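# Load two AA batteries into a remote's battery bay

## Task

Insert both AA batteries into the open battery compartment of the remote control. Each must face the correct polarity direction and be seated fully, compressed against its spring. The remote may be repositioned.

## Robot and tools

Robot: two arms, left_arm and right_arm, each with a parallel two-finger gripper and a wrist camera. In the scene frame the origin sits at table-top height, midway between the two nominal arm bases, a little behind the near table edge. +x points out over the table, +z points up, and left_arm is on the +y side (around y = +0.325) while right_arm is near y = -0.323. Image left and right do not follow these names. Each gripper's fingers point along its own +z axis and spread apart along its own y axis. end_effector_position is the spot between the finger pads, just under 1 cm behind the tips.

Frames: reported positions (metres), quaternions (wxyz) and Hand targets are in the scene frame. Motion offsets that you send are instead expressed along the axes of that arm's current Hand target, so they rotate with the gripper.

The command row: 14 numbers, each between -1 and 1, always all 14 even if one arm is idle. Order: dx, dy, dz, rx, ry, rz, opening for left_arm, then the same seven for right_arm. The first six of each arm are an offset from that arm's Hand target as it stood when the action or move began, not absolute poses; 1.0 equals 0.6 m for dx, dy, dz and 180 degrees for rotation, and rx, ry, rz form a single rotation vector. Sending six zeros re-requests the current Hand target, which also re-asks for any distance the gripper fell short. Repeating a nonzero offset moves further. The opening number is absolute, not an offset: +1 fully open (about 87 mm between pads), +0.5 about 69 mm, 0 about 43 mm, -0.5 about 18 mm, -1 closed. A 0 is a real command, so to keep a gripper as it is, resend its present value (shown under Tool commands).

Tools:
- execute_actions(actions, cameras): actions is a list of actions; each action is a list of up to 15 rows, one per 1/30 s step; a short list repeats its final row to fill 15 steps. All rows in one action count from that action's starting Hand target. An empty actions list returns a status with all camera images. cameras picks views by name, ["all"] or [].
- move(target, speed, blend, opening_speed, blocking, cameras): target is one 14-number row or a list of up to 15 rows; every row is an offset from the same starting Hand targets, not chained. speed is the path top speed in m/s, 0.002 to 2.9, default 0.25 (rotation up to twice that in rad/s); one value or one per target. blend, in metres, rounds corners in a list; 0 stops at each. opening_speed, 0.2 or more per second on the -1..+1 scale, ramps the fingers. Whole move is capped at 10 s. blocking=false returns early while the move keeps going. Paths do not avoid obstacles or the other arm.
- wait(seconds 0 to 10): lets time pass holding commands.
- stop(): brakes a running move.
- zoom_image(camera, region [x0, y0, x1, y1]): pixels from the top-left of that camera's newest image, at most 504 by 504.
- read_manual(section): only licence text.
- finished_scene(scene): the current scene's number; ends it irreversibly, so only call it once the batteries stay seated without help.

Cameras: cam_head_left, cam_head_right (fixed on a rear beam), cam_high, cam_low, cam_left_wrist, cam_right_wrist, each 896x504.

Reading results: each arm reports end_effector_position, end_effector_quat_wxyz, Hand target (the commanded pose after clipping; next offsets start here), grip_measured (finger motor reading on the same -1..+1 scale), Joint positions (gripper last, 0 closed to 1 open), Joint velocities, Joint torques and motor temperatures. A move adds a move: line with its ending, e.g. done (within 10 mm and 2 degrees), off_target, moving, held or fault, plus limits such as paced (pose clipped) or held (steps withheld). done does not prove contact or lack of it.

Behaviour to expect: grippers often stop short, sag, or tilt, more so at long reach; tiny moves may not happen or go sideways. Check the pose after each move and correct tilt or send the missing distance. Orientation commands are limited to 40 degrees from the measured orientation per step. To grip, command an opening about 0.04 below grip_measured at first contact for full force, less for gentler; fast closing can squeeze too hard. An arm blocked by something keeps pushing until commanded back behind its gripper.

Avoid: dropping or flinging parts, releasing things while they move, fast or hard contact (force grows with speed and with how far past contact the target lies), anything leaving the table, grippers or wrist cameras touching or squeezing each other, pulling on a wrist camera cable, striking the bar, plate and low rail near the bases (up to about 3 cm tall), and paths sweeping close past an arm's own base. Holding loads, stretching out or pushing toward unreachable poses heats motors; at 75 °C a MOTOR HOT warning appears, at 90 °C that arm folds up and stops working, at 100 °C it collapses. Loose objects may occasionally get nudged by outside pushes.

Each tool is called after "Emit:" as name(argument=value, ...), one argument or row to a line, values as JSON.

## Session

Emit:
execute_actions(
  actions=[],
)

Scene clock: 0.00 s.
left_arm: end_effector_position=(+0.3848, +0.3329, +0.0825) grip_measured=+0.997 end_effector_quat_wxyz=(+0.655, -0.081, +0.751, +0.007) | right_arm: end_effector_position=(+0.3684, -0.3258, +0.0672) grip_measured=+1.000 end_effector_quat_wxyz=(+0.605, +0.020, +0.795, -0.041)
Joint positions: left_arm=[0.009 1.545 0.23 1.196 -0.134 -0.142 0.999] | right_arm=[0.001 1.535 0.267 0.973 0.12 0.028 1]
Joint velocities: within noise
Joint torques (N m): no reading
Motor temperatures (°C): left_arm=[30 31 37 37 26 29 30] | right_arm=[27 36 38 40 30 30 29]
Heat: left arm: 37 °C; right arm: 40 °C.
Hand target: left_arm +0.3892, +0.3352, +0.0939; +0.668, -0.084, +0.739, +0.008 | right_arm +0.3747, -0.3274, +0.0789; +0.619, +0.023, +0.784, -0.042
Tool commands: left_gripper/opening=+1.0 right_gripper/opening=+1.0

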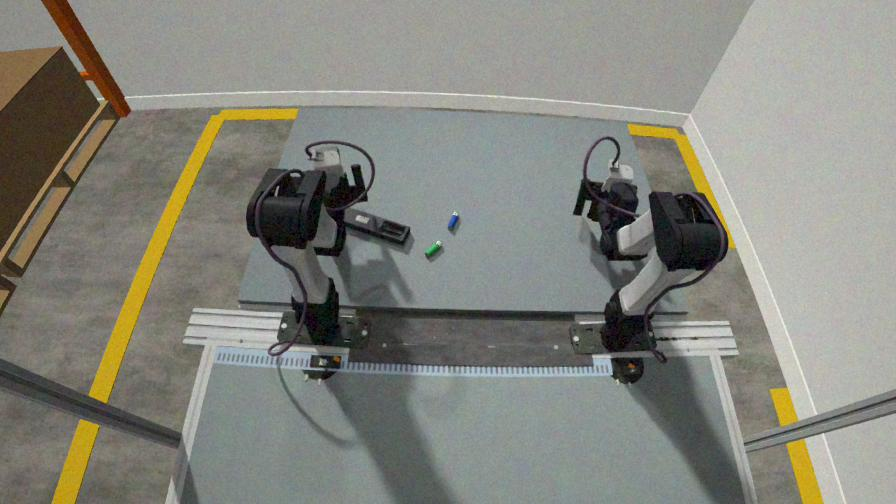

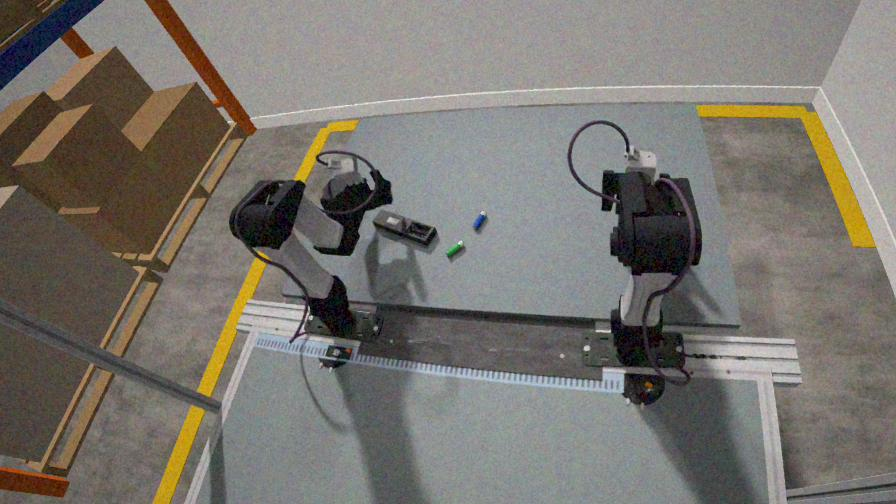

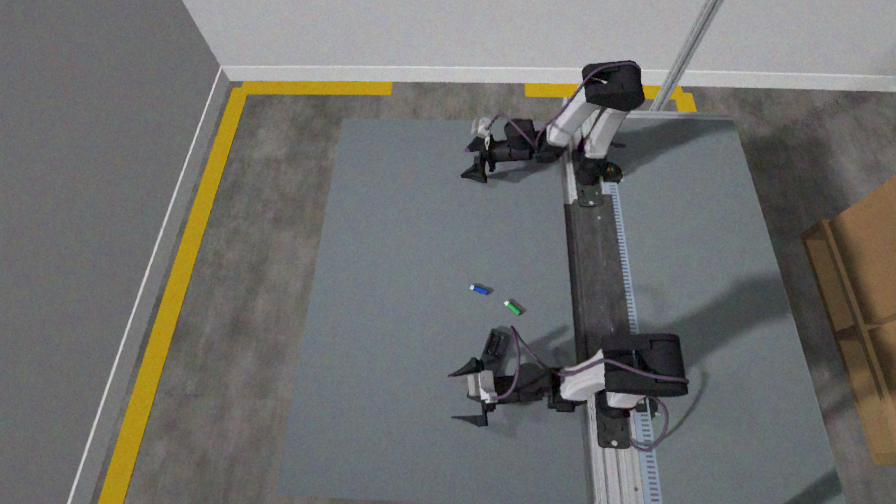

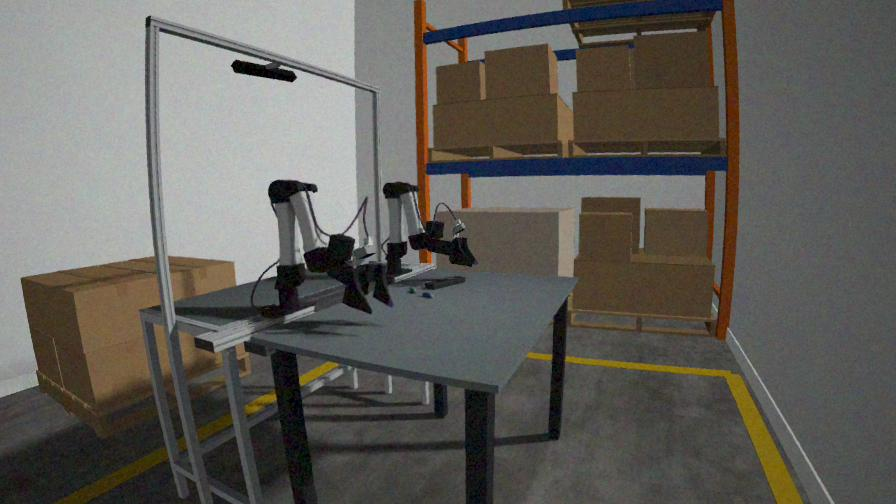

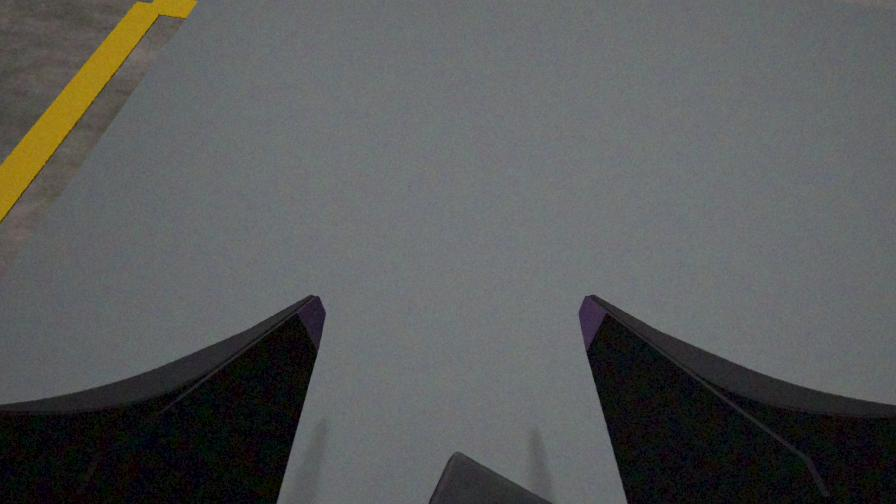

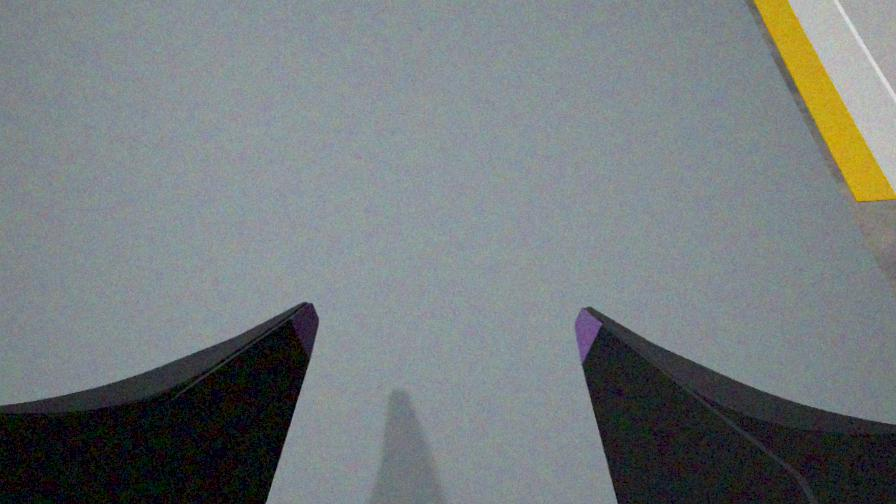

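Emit:
zoom_image(
  camera="cam_head_right",
  region=[340, 190, 500, 280],
)

Emit:
zoom_image(
  camera="cam_head_left",
  region=[320, 180, 480, 270],
)

Emit:
zoom_image(
  camera="cam_high",
  region=[440, 270, 540, 370],
)

Emit:
zoom_image(
  camera="cam_low",
  region=[360, 250, 500, 330],
)

Scaled by 3.150 from the camera's 896x504 image, which has a finer 1280x720 frame.

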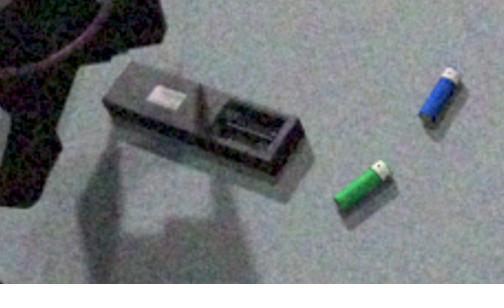

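Scaled by 3.150 from the camera's 896x504 image, which has a finer 1280x720 frame.

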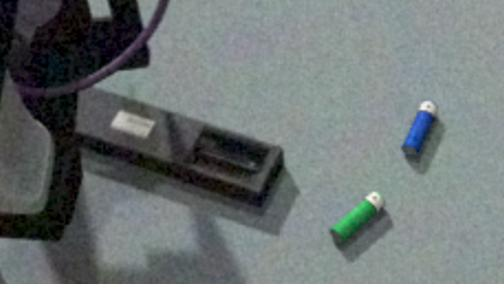

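Scaled by 5.040 from the camera's 896x504 image, which has a finer 1280x720 frame.

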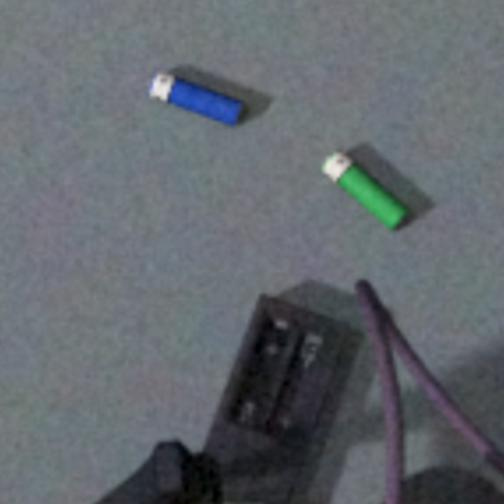

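Scaled by 3.600 from the camera's 896x504 image, which has a finer 1280x720 frame.

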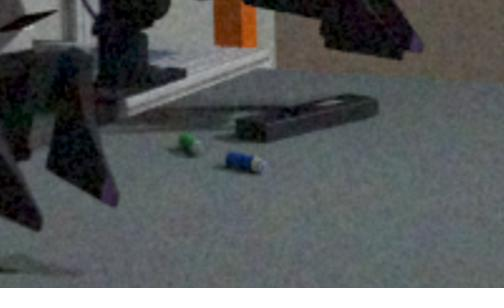

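Emit:
move(
  target=[-0.027, -0.207, -0.276, 0.1795, 0.2182, 0.121, 1, 0, 0, 0, 0, 0, 0, 1],
  speed=0.15,
  cameras=["cam_left_wrist", "cam_head_left", "cam_head_right", "cam_high"],
)

Scene clock: 63.23 s.
left_arm: end_effector_position=(+0.2431, +0.1990, +0.1290) grip_measured=+0.997 end_effector_quat_wxyz=(+0.365, +0.229, +0.898, -0.091) | right_arm: end_effector_position=(+0.3684, -0.3258, +0.0672) grip_measured=+1.000 end_effector_quat_wxyz=(+0.605, +0.020, +0.795, -0.041)
Joint positions: left_arm=[-0.444 0.916 0.718 -0.564 0.022 0.014 0.999] | right_arm=[0.001 1.535 0.267 0.973 0.12 0.028 1]
Joint torques (N m): left_arm=[-0.35 -1.26 9.48 1.74 0.25 0.09] | right_arm=[-0.14 -4.52 6.01 2.09 0.03 -0.06]
Motor temperatures (°C): left_arm=[30 33 41 43 26 29 30] | right_arm=[27 37 40 47 29 29 29]
Heat: left arm: 43 °C; right arm: 47 °C.
Hand target: left_arm +0.2441, +0.1941, +0.1403; +0.369, +0.239, +0.893, -0.099 | right_arm +0.3747, -0.3274, +0.0789; +0.619, +0.023, +0.784, -0.042
Off the commanded pose: left_arm 0.012 m, 2 deg | right_arm 0.013 m, 2 deg.
move: off_target (left_arm, right_arm)
camera_calibration:
cam_left_wrist: T_world_to_cam=[[-0.47351, -0.880652, -0.0155332, 0.293947], [-0.874403, 0.467884, 0.12847, 0.121985], [-0.10587, 0.0744141, -0.991592, 0.281093], [0, 0, 0, 1]] pos_world=[0.27561, 0.180873, 0.267624]
Images, in order (width x height): cam_head_left 896x504, cam_head_right 896x504, cam_high 896x504, cam_left_wrist 896x504.

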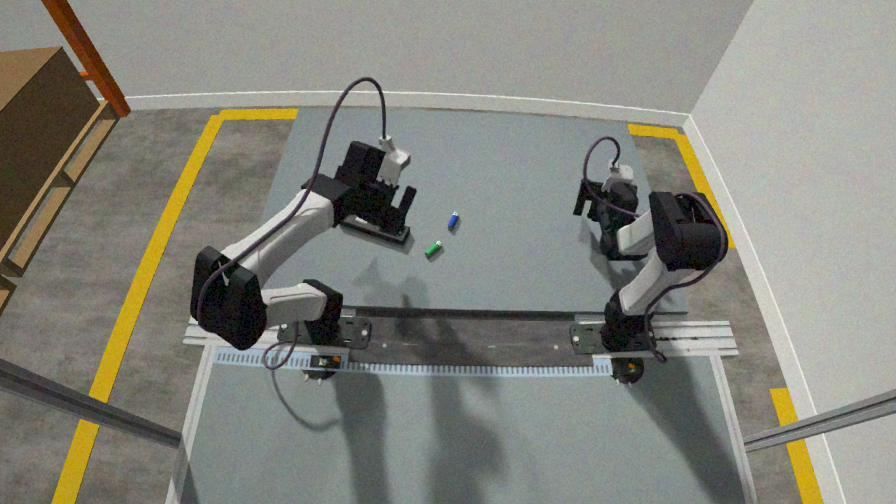

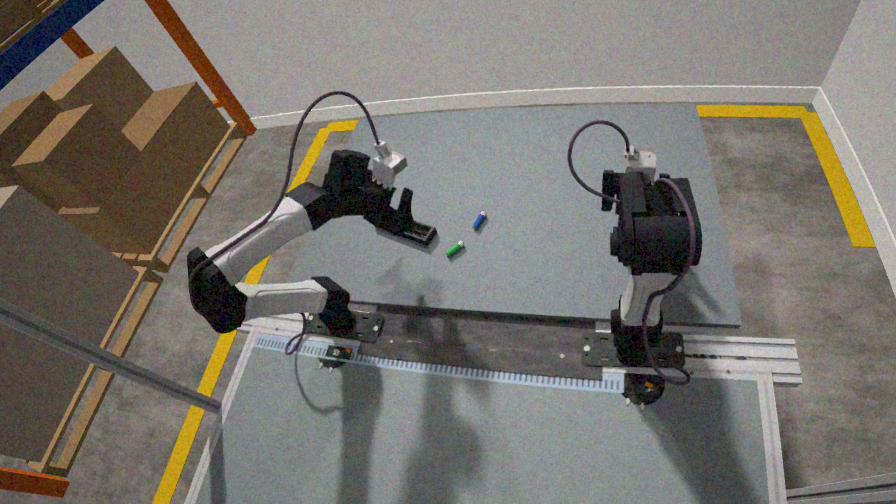

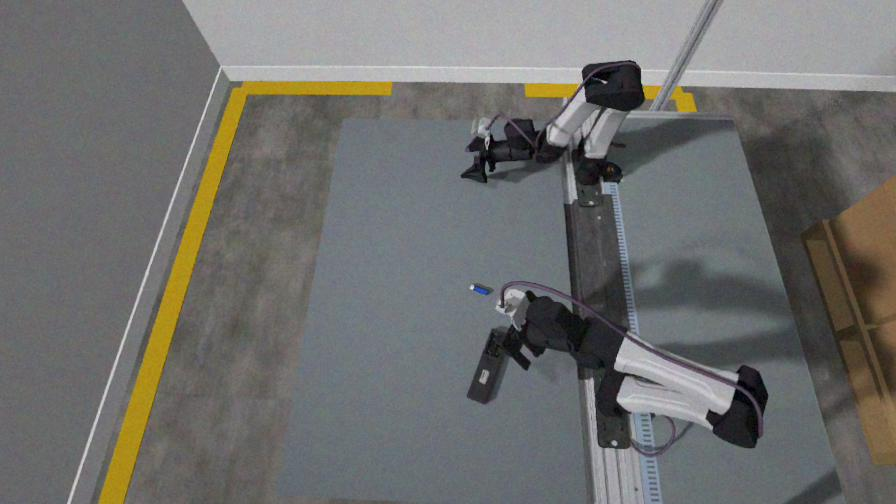

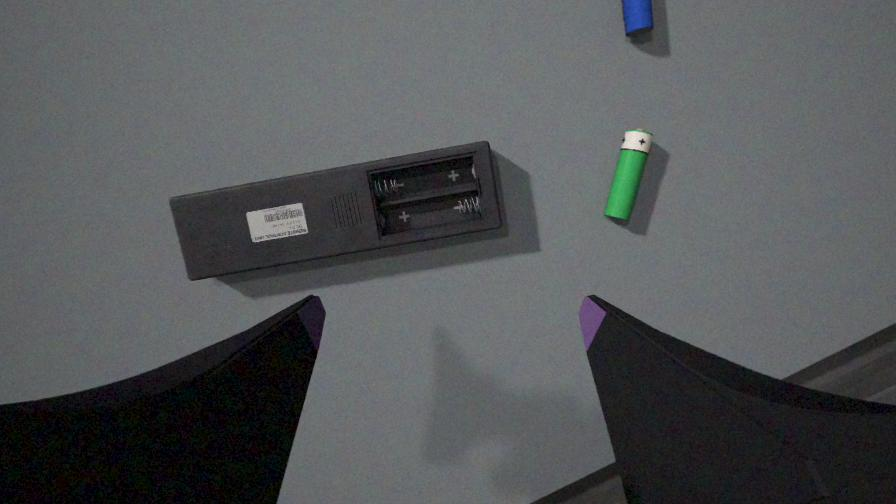

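Emit:
zoom_image(
  camera="cam_left_wrist",
  region=[350, 120, 530, 260],
)

Emit:
zoom_image(
  camera="cam_left_wrist",
  region=[150, 100, 654, 300],
)

Scaled by 2.800 from the camera's 896x504 image, which has a finer 1280x720 frame.

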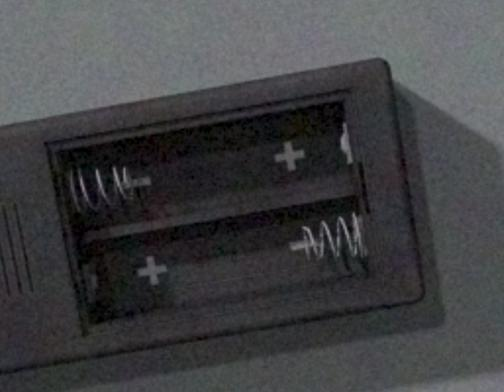

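Scaled by 1.000.

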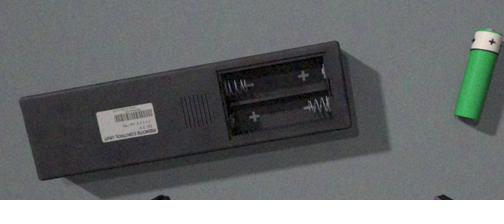

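Emit:
move(
  target=[0.0825, 0, 0.0825, 0, 0, 0, 1, -0.0602, 0.5213, -0.2722, -0.3243, 0.1499, -0.1687, 1],
  speed=0.2,
  cameras=["cam_left_wrist", "cam_right_wrist"],
)

Scene clock: 281.20 s.
left_arm: end_effector_position=(+0.2388, +0.2011, +0.0669) grip_measured=+0.997 end_effector_quat_wxyz=(+0.355, +0.232, +0.901, -0.089) | right_arm: end_effector_position=(+0.2513, -0.0056, +0.1271) grip_measured=+1.000 end_effector_quat_wxyz=(+0.326, -0.456, +0.808, +0.182)
Joint positions: left_arm=[-0.447 0.952 0.495 -0.328 0.022 0.014 0.999] | right_arm=[0.797 1.532 1.101 -0.367 -0.156 -0.112 1]
Joint torques (N m): left_arm=[-0.49 -1.17 5.9 2.44 0.19 0.05] | right_arm=[0.24 -5.52 10.58 1.45 -0.33 -0.16]
Motor temperatures (°C): left_arm=[29 28 56 40 26 28 29] | right_arm=[27 36 41 54 29 29 27]
Heat: left arm: 56 °C; right arm: 54 °C.
Hand target: left_arm +0.2441, +0.1941, +0.0703; +0.369, +0.239, +0.893, -0.099 | right_arm +0.2527, +0.0000, +0.1398; +0.331, -0.462, +0.800, +0.191
Off the commanded pose: left_arm 0.009 m, 2 deg | right_arm 0.014 m, 2 deg.
move: off_target (right_arm)
camera_calibration:
cam_left_wrist: T_world_to_cam=[[-0.476306, -0.879152, -0.014957, 0.293069], [-0.870431, 0.469038, 0.149511, 0.122656], [-0.124427, 0.0842319, -0.988647, 0.221194], [0, 0, 0, 1]] pos_world=[0.273876, 0.18149, 0.204728]
cam_right_wrist: T_world_to_cam=[[0.864247, -0.502721, -0.018669, -0.216432], [-0.498324, -0.860592, 0.105144, 0.128488], [-0.0689243, -0.081567, -0.994282, 0.290554], [0, 0, 0, 1]] pos_world=[0.271106, 0.0254703, 0.271342]
Images, in order (width x height): cam_left_wrist 896x504, cam_right_wrist 896x504.

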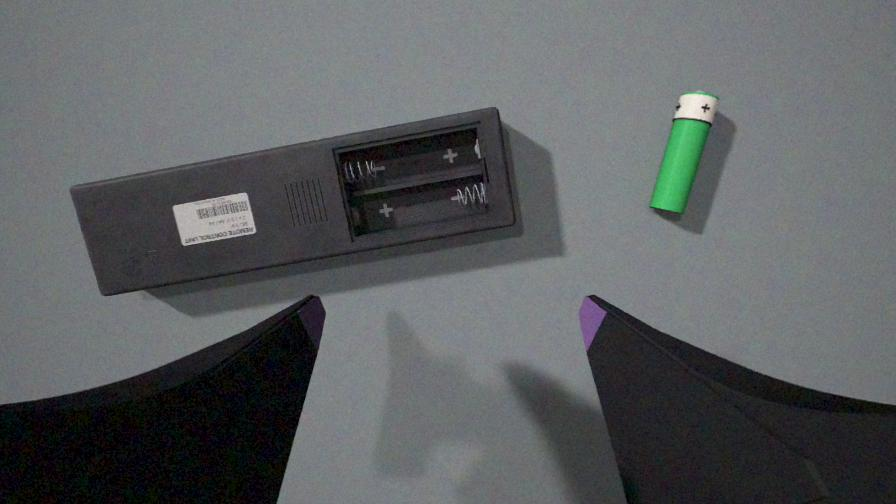

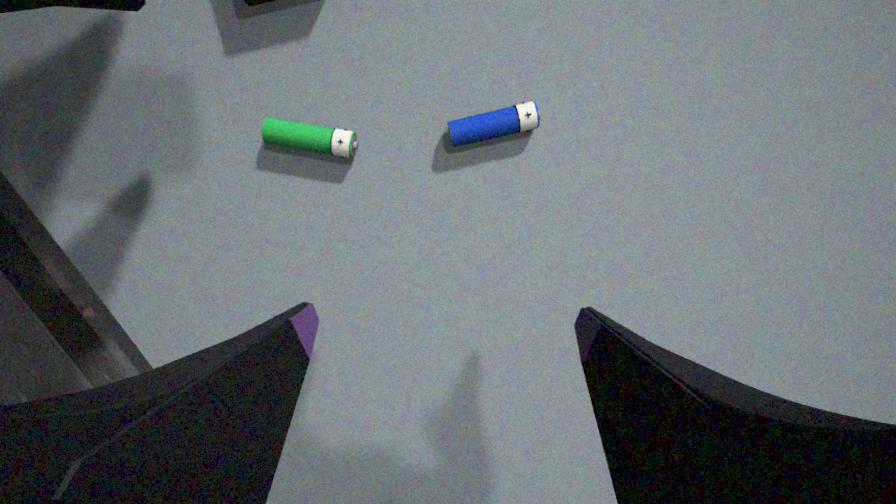

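Emit:
zoom_image(
  camera="cam_left_wrist",
  region=[310, 90, 530, 260],
)

Scaled by 2.291 from the camera's 896x504 image, which has a finer 1280x720 frame.

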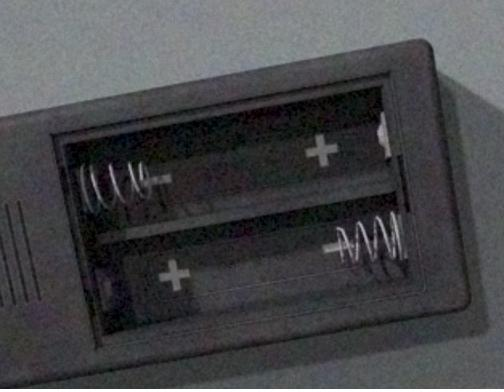

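Emit:
move(
  target=[
    [-0.0703, 0.217, -0.0467, -0.22, 0.1799, -0.5313, 0.8, 0, 0, 0, 0, 0, 0, 1],
    [-0.0703, 0.217, -0.0467, -0.22, 0.1799, -0.5313, 0.8, -0.0175, 0.117, 0.1418, -0.3409, -0.0462, -0.286, 0.2],
  ],
  speed=0.2,
  cameras=["cam_left_wrist", "cam_right_wrist", "cam_head_left"],
)

Scene clock: 367.37 s.
left_arm: end_effector_position=(+0.3124, +0.3007, +0.1143) grip_measured=+0.800 end_effector_quat_wxyz=(+0.002, -0.572, +0.820, +0.008) | right_arm: end_effector_position=(+0.2252, +0.0868, +0.0739) grip_measured=+1.000 end_effector_quat_wxyz=(-0.140, +0.838, -0.315, -0.422)
Joint positions: left_arm=[0.092 1.722 1.443 -1.271 0.013 -1.156 0.9] | right_arm=[0.766 2.4 2.122 -1.395 -0.958 -1.675 1]
Joint torques (N m): left_arm=[1.17 -6.06 8.05 0.25 0.14 -0.16] | right_arm=[0.09 -10.3 8.7 0.06 -1.01 -0.23]
Motor temperatures (°C): left_arm=[29 28 48 40 26 28 29] | right_arm=[26 39 47 52 29 29 27]
Heat: left arm: 48 °C; right arm: 52 °C.
Hand target: left_arm +0.3179, +0.3018, +0.1199; +0.000, -0.584, +0.812, +0.000 | right_arm +0.2256, +0.0936, +0.0870; -0.157, +0.833, -0.304, -0.434
Tool commands: left_gripper/opening=+0.8 right_gripper/opening=+1.0
Off the commanded pose: left_arm 0.008 m, 2 deg | right_arm 0.015 m, 3 deg.
move: off_target (right_arm; path cut at 10 s); path passed 1 of 2 targets; target 2's new opening was not sent
camera_calibration:
cam_left_wrist: T_world_to_cam=[[0.937, -0.348642, -0.0219031, -0.183849], [-0.204225, -0.597581, 0.775364, 0.173974], [-0.283413, -0.722043, -0.631135, 0.520003], [0, 0, 0, 1]] pos_world=[0.355172, 0.415331, 0.189272]
cam_right_wrist: T_world_to_cam=[[0.630544, 0.774477, -0.0509812, -0.204329], [0.772779, -0.632565, -0.0517127, -0.0937662], [-0.0722992, -0.00679001, -0.99736, 0.238034], [0, 0, 0, 1]] pos_world=[0.218509, 0.100551, 0.22214]
Images, in order (width x height): cam_head_left 896x504, cam_left_wrist 896x504, cam_right_wrist 896x504.

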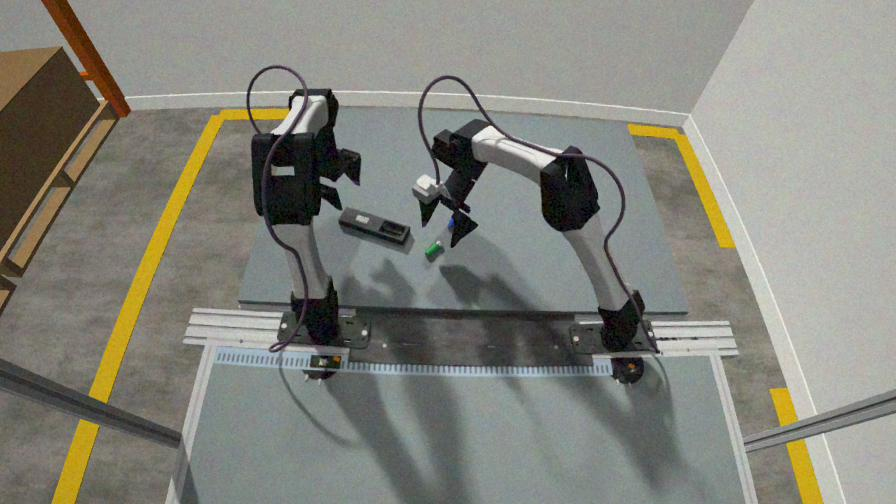

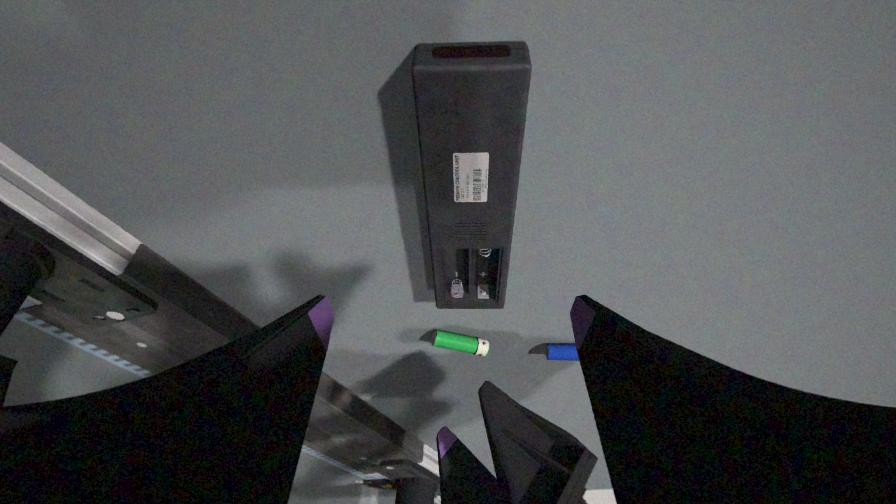

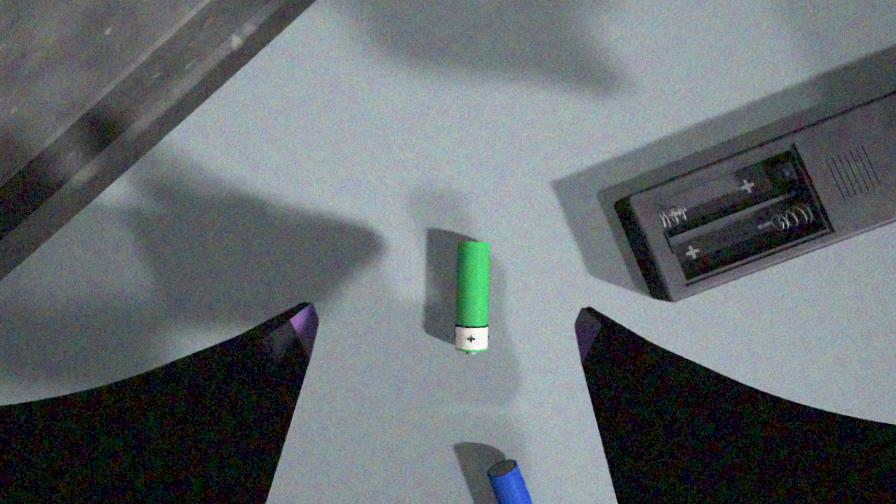

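Emit:
zoom_image(
  camera="cam_right_wrist",
  region=[600, 120, 860, 310],
)

Emit:
zoom_image(
  camera="cam_left_wrist",
  region=[400, 30, 560, 330],
)

Scaled by 1.938 from the camera's 896x504 image, which has a finer 1280x720 frame.

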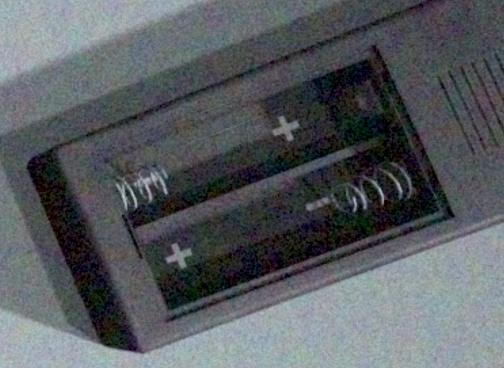

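Scaled by 1.680 from the camera's 896x504 image, which has a finer 1280x720 frame.

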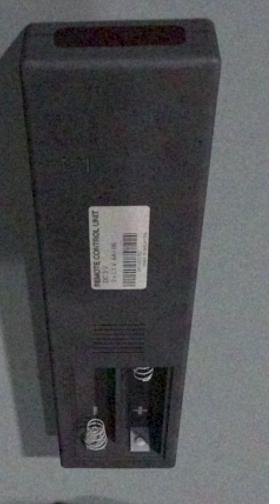

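Emit:
move(
  target=[0, -0.015, 0.15, 0, 0, -0.0094, 0.8, 0.074, -0.0103, 0.022, 0, 0, 0, 0.2],
  speed=0.12,
  cameras=["cam_left_wrist", "cam_right_wrist"],
)

Scene clock: 455.77 s.
left_arm: end_effector_position=(+0.3231, +0.3019, +0.0326) grip_measured=+0.800 end_effector_quat_wxyz=(+0.002, -0.590, +0.808, +0.008) | right_arm: end_effector_position=(+0.2345, +0.0857, +0.0369) grip_measured=+0.200 end_effector_quat_wxyz=(-0.135, +0.839, -0.309, -0.426)
Joint positions: left_arm=[0.089 1.823 1.236 -0.963 0.013 -1.202 0.9] | right_arm=[0.752 2.484 2.122 -1.361 -0.958 -1.729 0.6]
Joint torques (N m): left_arm=[-0.03 -6.8 4.9 0.64 0.15 -0.15] | right_arm=[-1.07 -10.89 5.3 0.3 -0.97 -0.21]
Motor temperatures (°C): left_arm=[29 32 50 35 26 28 29] | right_arm=[26 47 45 44 30 29 27]
Heat: left arm: 50 °C; right arm: 47 °C.
Hand target: left_arm +0.3264, +0.2990, +0.0298; +0.000, -0.596, +0.803, +0.000 | right_arm +0.2408, +0.0889, +0.0431; -0.158, +0.833, -0.304, -0.434
Off the commanded pose: left_arm 0.005 m, 1 deg | right_arm 0.009 m, 3 deg.
move: off_target (right_arm)
camera_calibration:
cam_left_wrist: T_world_to_cam=[[0.951176, -0.307891, -0.0216349, -0.212089], [-0.178386, -0.605588, 0.775527, 0.234167], [-0.25188, -0.733803, -0.630944, 0.465752], [0, 0, 0, 1]] pos_world=[0.36082, 0.418278, 0.107672]
cam_right_wrist: T_world_to_cam=[[0.617015, 0.784863, -0.0572994, -0.208659], [0.782856, -0.619593, -0.0569278, -0.106976], [-0.0801828, -0.00973186, -0.996733, 0.203846], [0, 0, 0, 1]] pos_world=[0.228838, 0.0994708, 0.185134]
Images, in order (width x height): cam_left_wrist 896x504, cam_right_wrist 896x504.

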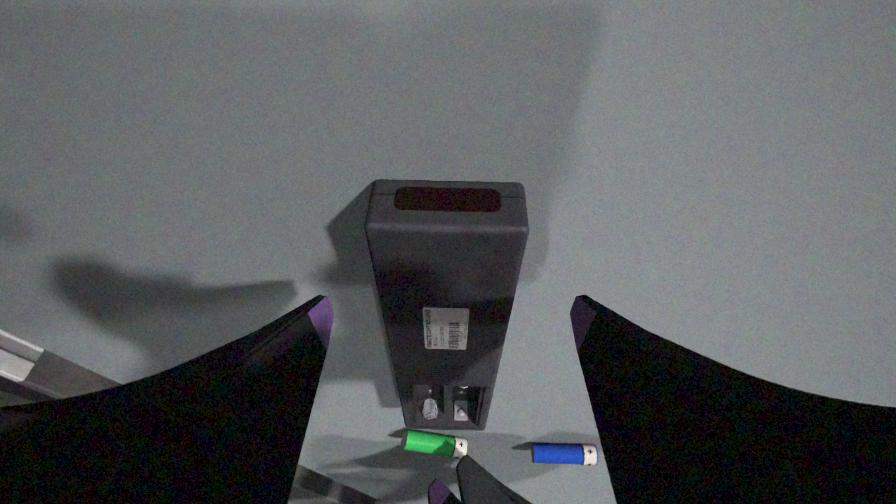

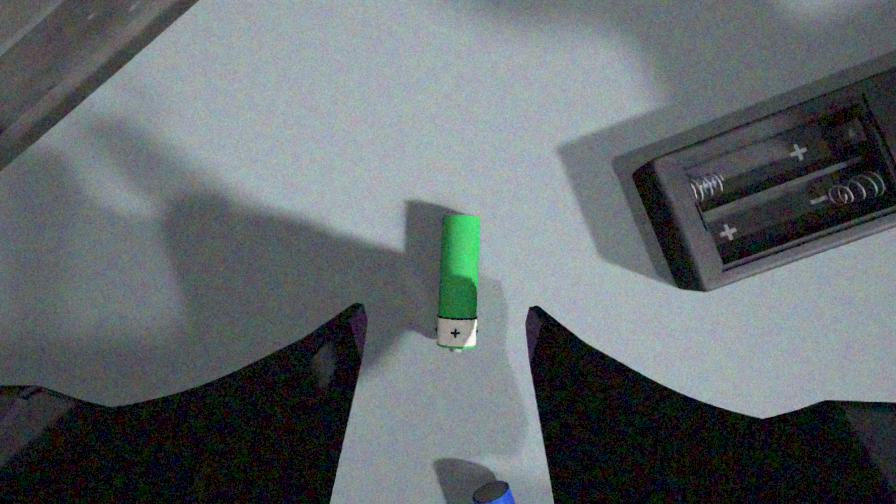

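Emit:
move(
  target=[0, 0, 0.028, 0, 0, 0, 0.8, 0.0372, -0.0055, 0.0107, 0, 0, 0, 0],
  speed=0.06,
  cameras=["cam_left_wrist", "cam_right_wrist"],
)

Scene clock: 476.13 s.
left_arm: end_effector_position=(+0.3239, +0.3023, +0.0170) grip_measured=+0.800 end_effector_quat_wxyz=(+0.003, -0.590, +0.807, +0.007) | right_arm: end_effector_position=(+0.2415, +0.0845, +0.0175) grip_measured=+0.000 end_effector_quat_wxyz=(-0.137, +0.839, -0.307, -0.429)
Joint positions: left_arm=[0.089 1.846 1.2 -0.9 0.013 -1.203 0.9] | right_arm=[0.74 2.529 2.122 -1.334 -0.962 -1.754 0.5]
Joint torques (N m): left_arm=[-0.31 -6.82 4.68 0.62 0.12 -0.15] | right_arm=[-1.07 -10.78 5.03 0.3 -0.89 -0.21]
Heat: left arm: 49 °C; right arm: 50 °C.
Hand target: left_arm +0.3263, +0.2990, +0.0130; +0.000, -0.596, +0.803, +0.000 | right_arm +0.2486, +0.0865, +0.0211; -0.157, +0.833, -0.304, -0.434
Off the commanded pose: left_arm 0.006 m, 1 deg | right_arm 0.008 m, 3 deg.
move: off_target (right_arm)
camera_calibration:
cam_left_wrist: T_world_to_cam=[[0.951694, -0.306498, -0.018385, -0.213729], [-0.180222, -0.606071, 0.774724, 0.247583], [-0.248594, -0.733987, -0.632032, 0.455365], [0, 0, 0, 1]] pos_world=[0.361226, 0.418777, 0.0920675]
cam_right_wrist: T_world_to_cam=[[0.616113, 0.785805, -0.053996, -0.213129], [0.783317, -0.618464, -0.0625875, -0.114325], [-0.0825761, -0.00373495, -0.996578, 0.185021], [0, 0, 0, 1]] pos_world=[0.236142, 0.0974632, 0.165725]
Images, in order (width x height): cam_left_wrist 896x504, cam_right_wrist 896x504.

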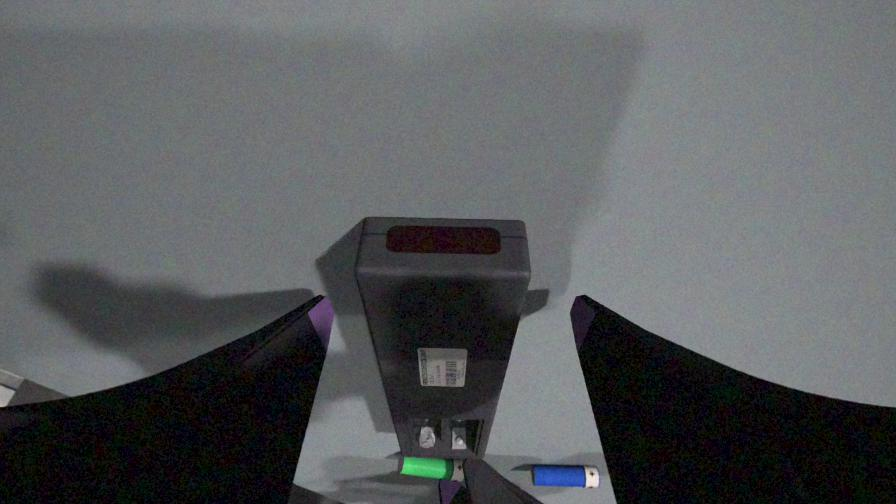

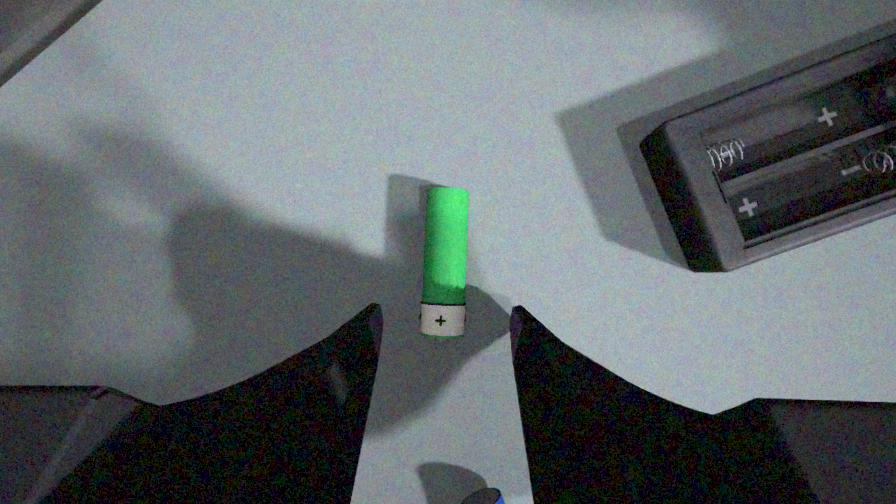

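Emit:
move(
  target=[
    [0, 0, 0.0067, 0, 0, 0, 0.8, 0.0068, 0, 0.002, 0, 0, 0, 0],
    [0, 0, 0.0067, 0, 0, 0, 0.02, 0.0068, 0, 0.002, 0, 0, 0, -0.64],
  ],
  speed=0.05,
  opening_speed=0.4,
  cameras=["cam_left_wrist", "cam_right_wrist"],
)

Scene clock: 488.23 s.
left_arm: end_effector_position=(+0.3250, +0.3024, +0.0151) grip_measured=+0.079 end_effector_quat_wxyz=(+0.007, -0.591, +0.807, +0.005) | right_arm: end_effector_position=(+0.2433, +0.0862, +0.0166) grip_measured=-0.607 end_effector_quat_wxyz=(-0.143, +0.839, -0.303, -0.428)
Joint positions: left_arm=[0.089 1.846 1.192 -0.884 0.013 -1.204 0.54] | right_arm=[0.738 2.529 2.117 -1.32 -0.966 -1.761 0.196]
Joint torques (N m): left_arm=[-0.18 -6.22 4.55 0.64 0.13 -0.17] | right_arm=[-1.18 -10.33 4.94 0.27 -0.84 -0.17]
Motor temperatures (°C): left_arm=[28 34 49 34 26 28 29] | right_arm=[26 52 42 43 30 29 27]
Heat: left arm: 49 °C; right arm: 52 °C.
Hand target: left_arm +0.3263, +0.2990, +0.0090; +0.000, -0.596, +0.803, +0.000 | right_arm +0.2497, +0.0856, +0.0171; -0.157, +0.833, -0.304, -0.434
Off the commanded pose: left_arm 0.007 m, 1 deg | right_arm 0.006 m, 2 deg.
move: done
camera_calibration:
cam_left_wrist: T_world_to_cam=[[0.952082, -0.305631, -0.011365, -0.215257], [-0.185486, -0.606563, 0.773095, 0.251143], [-0.243175, -0.733942, -0.634188, 0.452803], [0, 0, 0, 1]] pos_world=[0.361636, 0.418877, 0.0905582]
cam_right_wrist: T_world_to_cam=[[0.614576, 0.787951, -0.037813, -0.21556], [0.785271, -0.615644, -0.0658195, -0.115417], [-0.0751419, 0.0107576, -0.997115, 0.181288], [0, 0, 0, 1]] pos_world=[0.236734, 0.0968447, 0.165017]
Images, in order (width x height): cam_left_wrist 896x504, cam_right_wrist 896x504.

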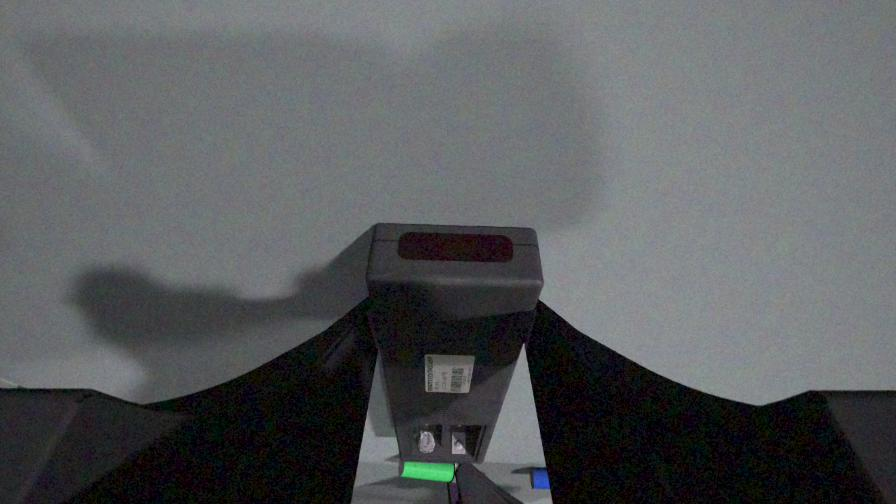

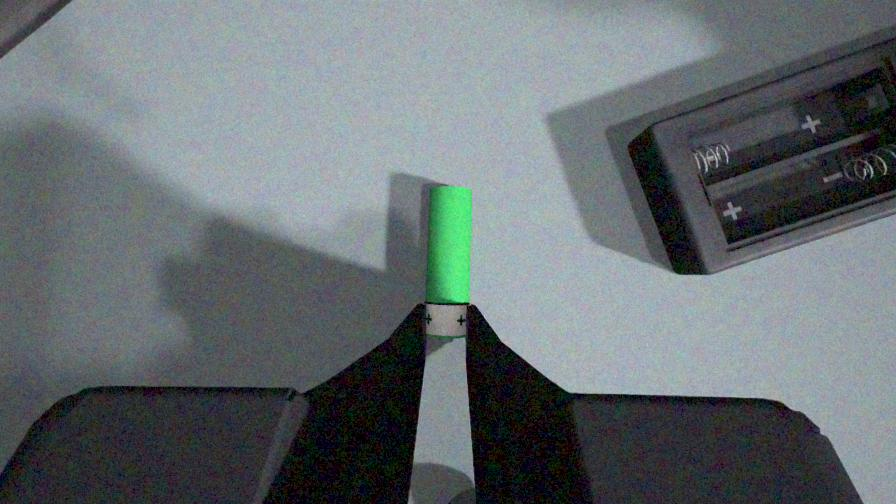

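Emit:
zoom_image(
  camera="cam_right_wrist",
  region=[620, 20, 896, 290],
)

Scaled by 1.826 from the camera's 896x504 image, which has a finer 1280x720 frame.

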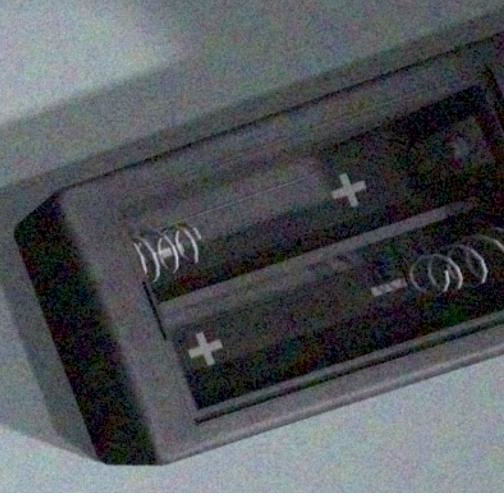

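Emit:
move(
  target=[
    [0, 0, 0, 0, 0, 0, 0.02, -0.1229, 0, -0.086, 0, 0, 0, -0.64],
  ],
  speed=0.1,
  cameras=["cam_right_wrist"],
)

Scene clock: 585.80 s.
left_arm: end_effector_position=(+0.3250, +0.3024, +0.0151) grip_measured=+0.079 end_effector_quat_wxyz=(+0.007, -0.591, +0.807, +0.005) | right_arm: end_effector_position=(+0.2422, +0.0843, +0.0728) grip_measured=-0.607 end_effector_quat_wxyz=(-0.136, +0.835, -0.313, -0.431)
Joint positions: left_arm=[0.089 1.846 1.192 -0.884 0.013 -1.204 0.54] | right_arm=[0.732 2.51 2.304 -1.544 -0.966 -1.753 0.196]
Joint torques (N m): left_arm=[-0.36 -6.17 4.53 0.65 0.13 -0.18] | right_arm=[-1.26 -14.87 8.2 -0.07 -0.83 0.02]
Motor temperatures (°C): left_arm=[28 35 45 32 26 28 30] | right_arm=[26 55 41 39 30 29 28]
Heat: left arm: 45 °C; right arm: 55 °C.
Hand target: left_arm +0.3263, +0.2990, +0.0090; +0.000, -0.596, +0.803, +0.000 | right_arm +0.2498, +0.0858, +0.1071; -0.158, +0.833, -0.304, -0.434
Off the commanded pose: left_arm 0.007 m, 1 deg | right_arm 0.035 m, 3 deg.
joint sent to its limit (right arm) — joint 4 (wrist pitch), lower limit. The joint targets are off in position, not in orientation.
move: off_target (right_arm)
camera_calibration:
cam_right_wrist: T_world_to_cam=[[0.622849, 0.779867, -0.062183, -0.21087], [0.776928, -0.625916, -0.0679128, -0.109042], [-0.0918843, -0.00601228, -0.995752, 0.242567], [0, 0, 0, 1]] pos_world=[0.238346, 0.0976579, 0.221018]
Images, in order (width x height): cam_right_wrist 896x504.

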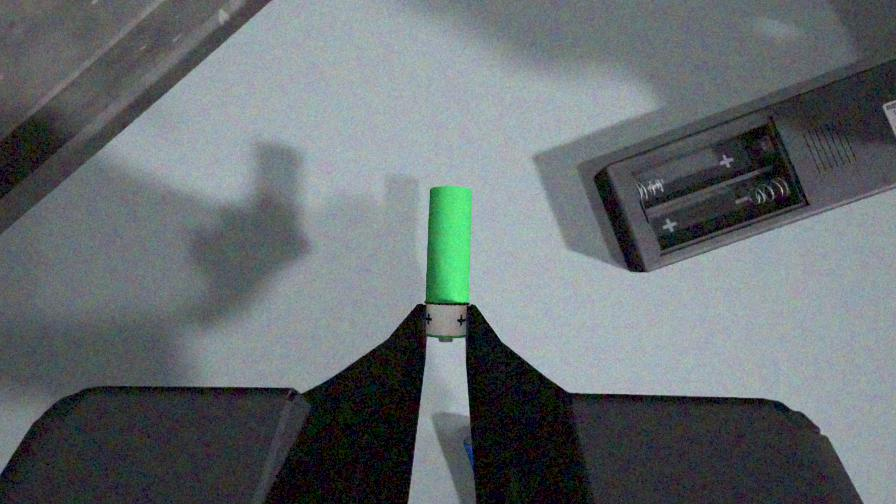

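Emit:
move(
  target=[0, 0, 0, 0, 0, 0, 0.02, -0.0377, -0.1275, 0.0508, 0.2656, 0.1119, 0.2798, -0.64],
  speed=0.15,
  cameras=["cam_right_wrist", "cam_left_wrist"],
)

Scene clock: 624.07 s.
left_arm: end_effector_position=(+0.3250, +0.3024, +0.0151) grip_measured=+0.079 end_effector_quat_wxyz=(+0.007, -0.591, +0.807, +0.005) | right_arm: end_effector_position=(+0.2644, +0.1687, +0.0948) grip_measured=-0.608 end_effector_quat_wxyz=(+0.212, -0.567, +0.779, +0.164)
Joint positions: left_arm=[0.089 1.846 1.192 -0.884 0.013 -1.204 0.54] | right_arm=[0.996 2.371 2.26 -0.907 -0.16 -0.167 0.196]
Joint torques (N m): left_arm=[-0.32 -6.19 4.57 0.66 0.16 -0.17] | right_arm=[0.05 -11.19 10.3 1.16 0.13 0.07]
Motor temperatures (°C): left_arm=[28 35 45 32 26 28 31] | right_arm=[26 69 42 39 30 29 28]
Heat: left arm: 45 °C; right arm: 69 °C.
Hand target: left_arm +0.3263, +0.2990, +0.0090; +0.000, -0.596, +0.803, +0.000 | right_arm +0.2698, +0.1688, +0.1081; +0.224, -0.558, +0.783, +0.160
Off the commanded pose: left_arm 0.007 m, 1 deg | right_arm 0.014 m, 2 deg.
move: off_target (right_arm)
camera_calibration:
cam_left_wrist: T_world_to_cam=[[0.952082, -0.305631, -0.011365, -0.215257], [-0.185486, -0.606563, 0.773095, 0.251143], [-0.243175, -0.733942, -0.634188, 0.452803], [0, 0, 0, 1]] pos_world=[0.361636, 0.418877, 0.0905582]
cam_right_wrist: T_world_to_cam=[[0.955768, -0.291266, -0.0408965, -0.198494], [-0.263543, -0.909814, 0.320599, 0.21435], [-0.130588, -0.29564, -0.946332, 0.321566], [0, 0, 0, 1]] pos_world=[0.288197, 0.232272, 0.227471]
Images, in order (width x height): cam_left_wrist 896x504, cam_right_wrist 896x504.

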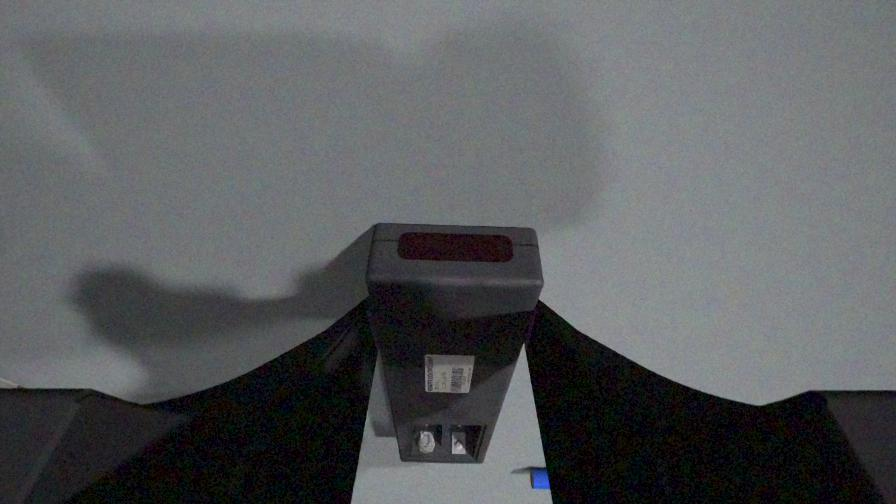

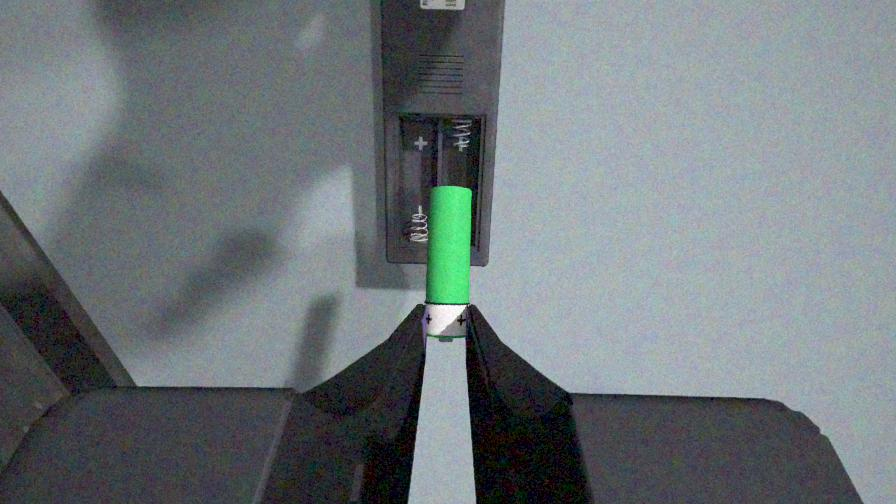

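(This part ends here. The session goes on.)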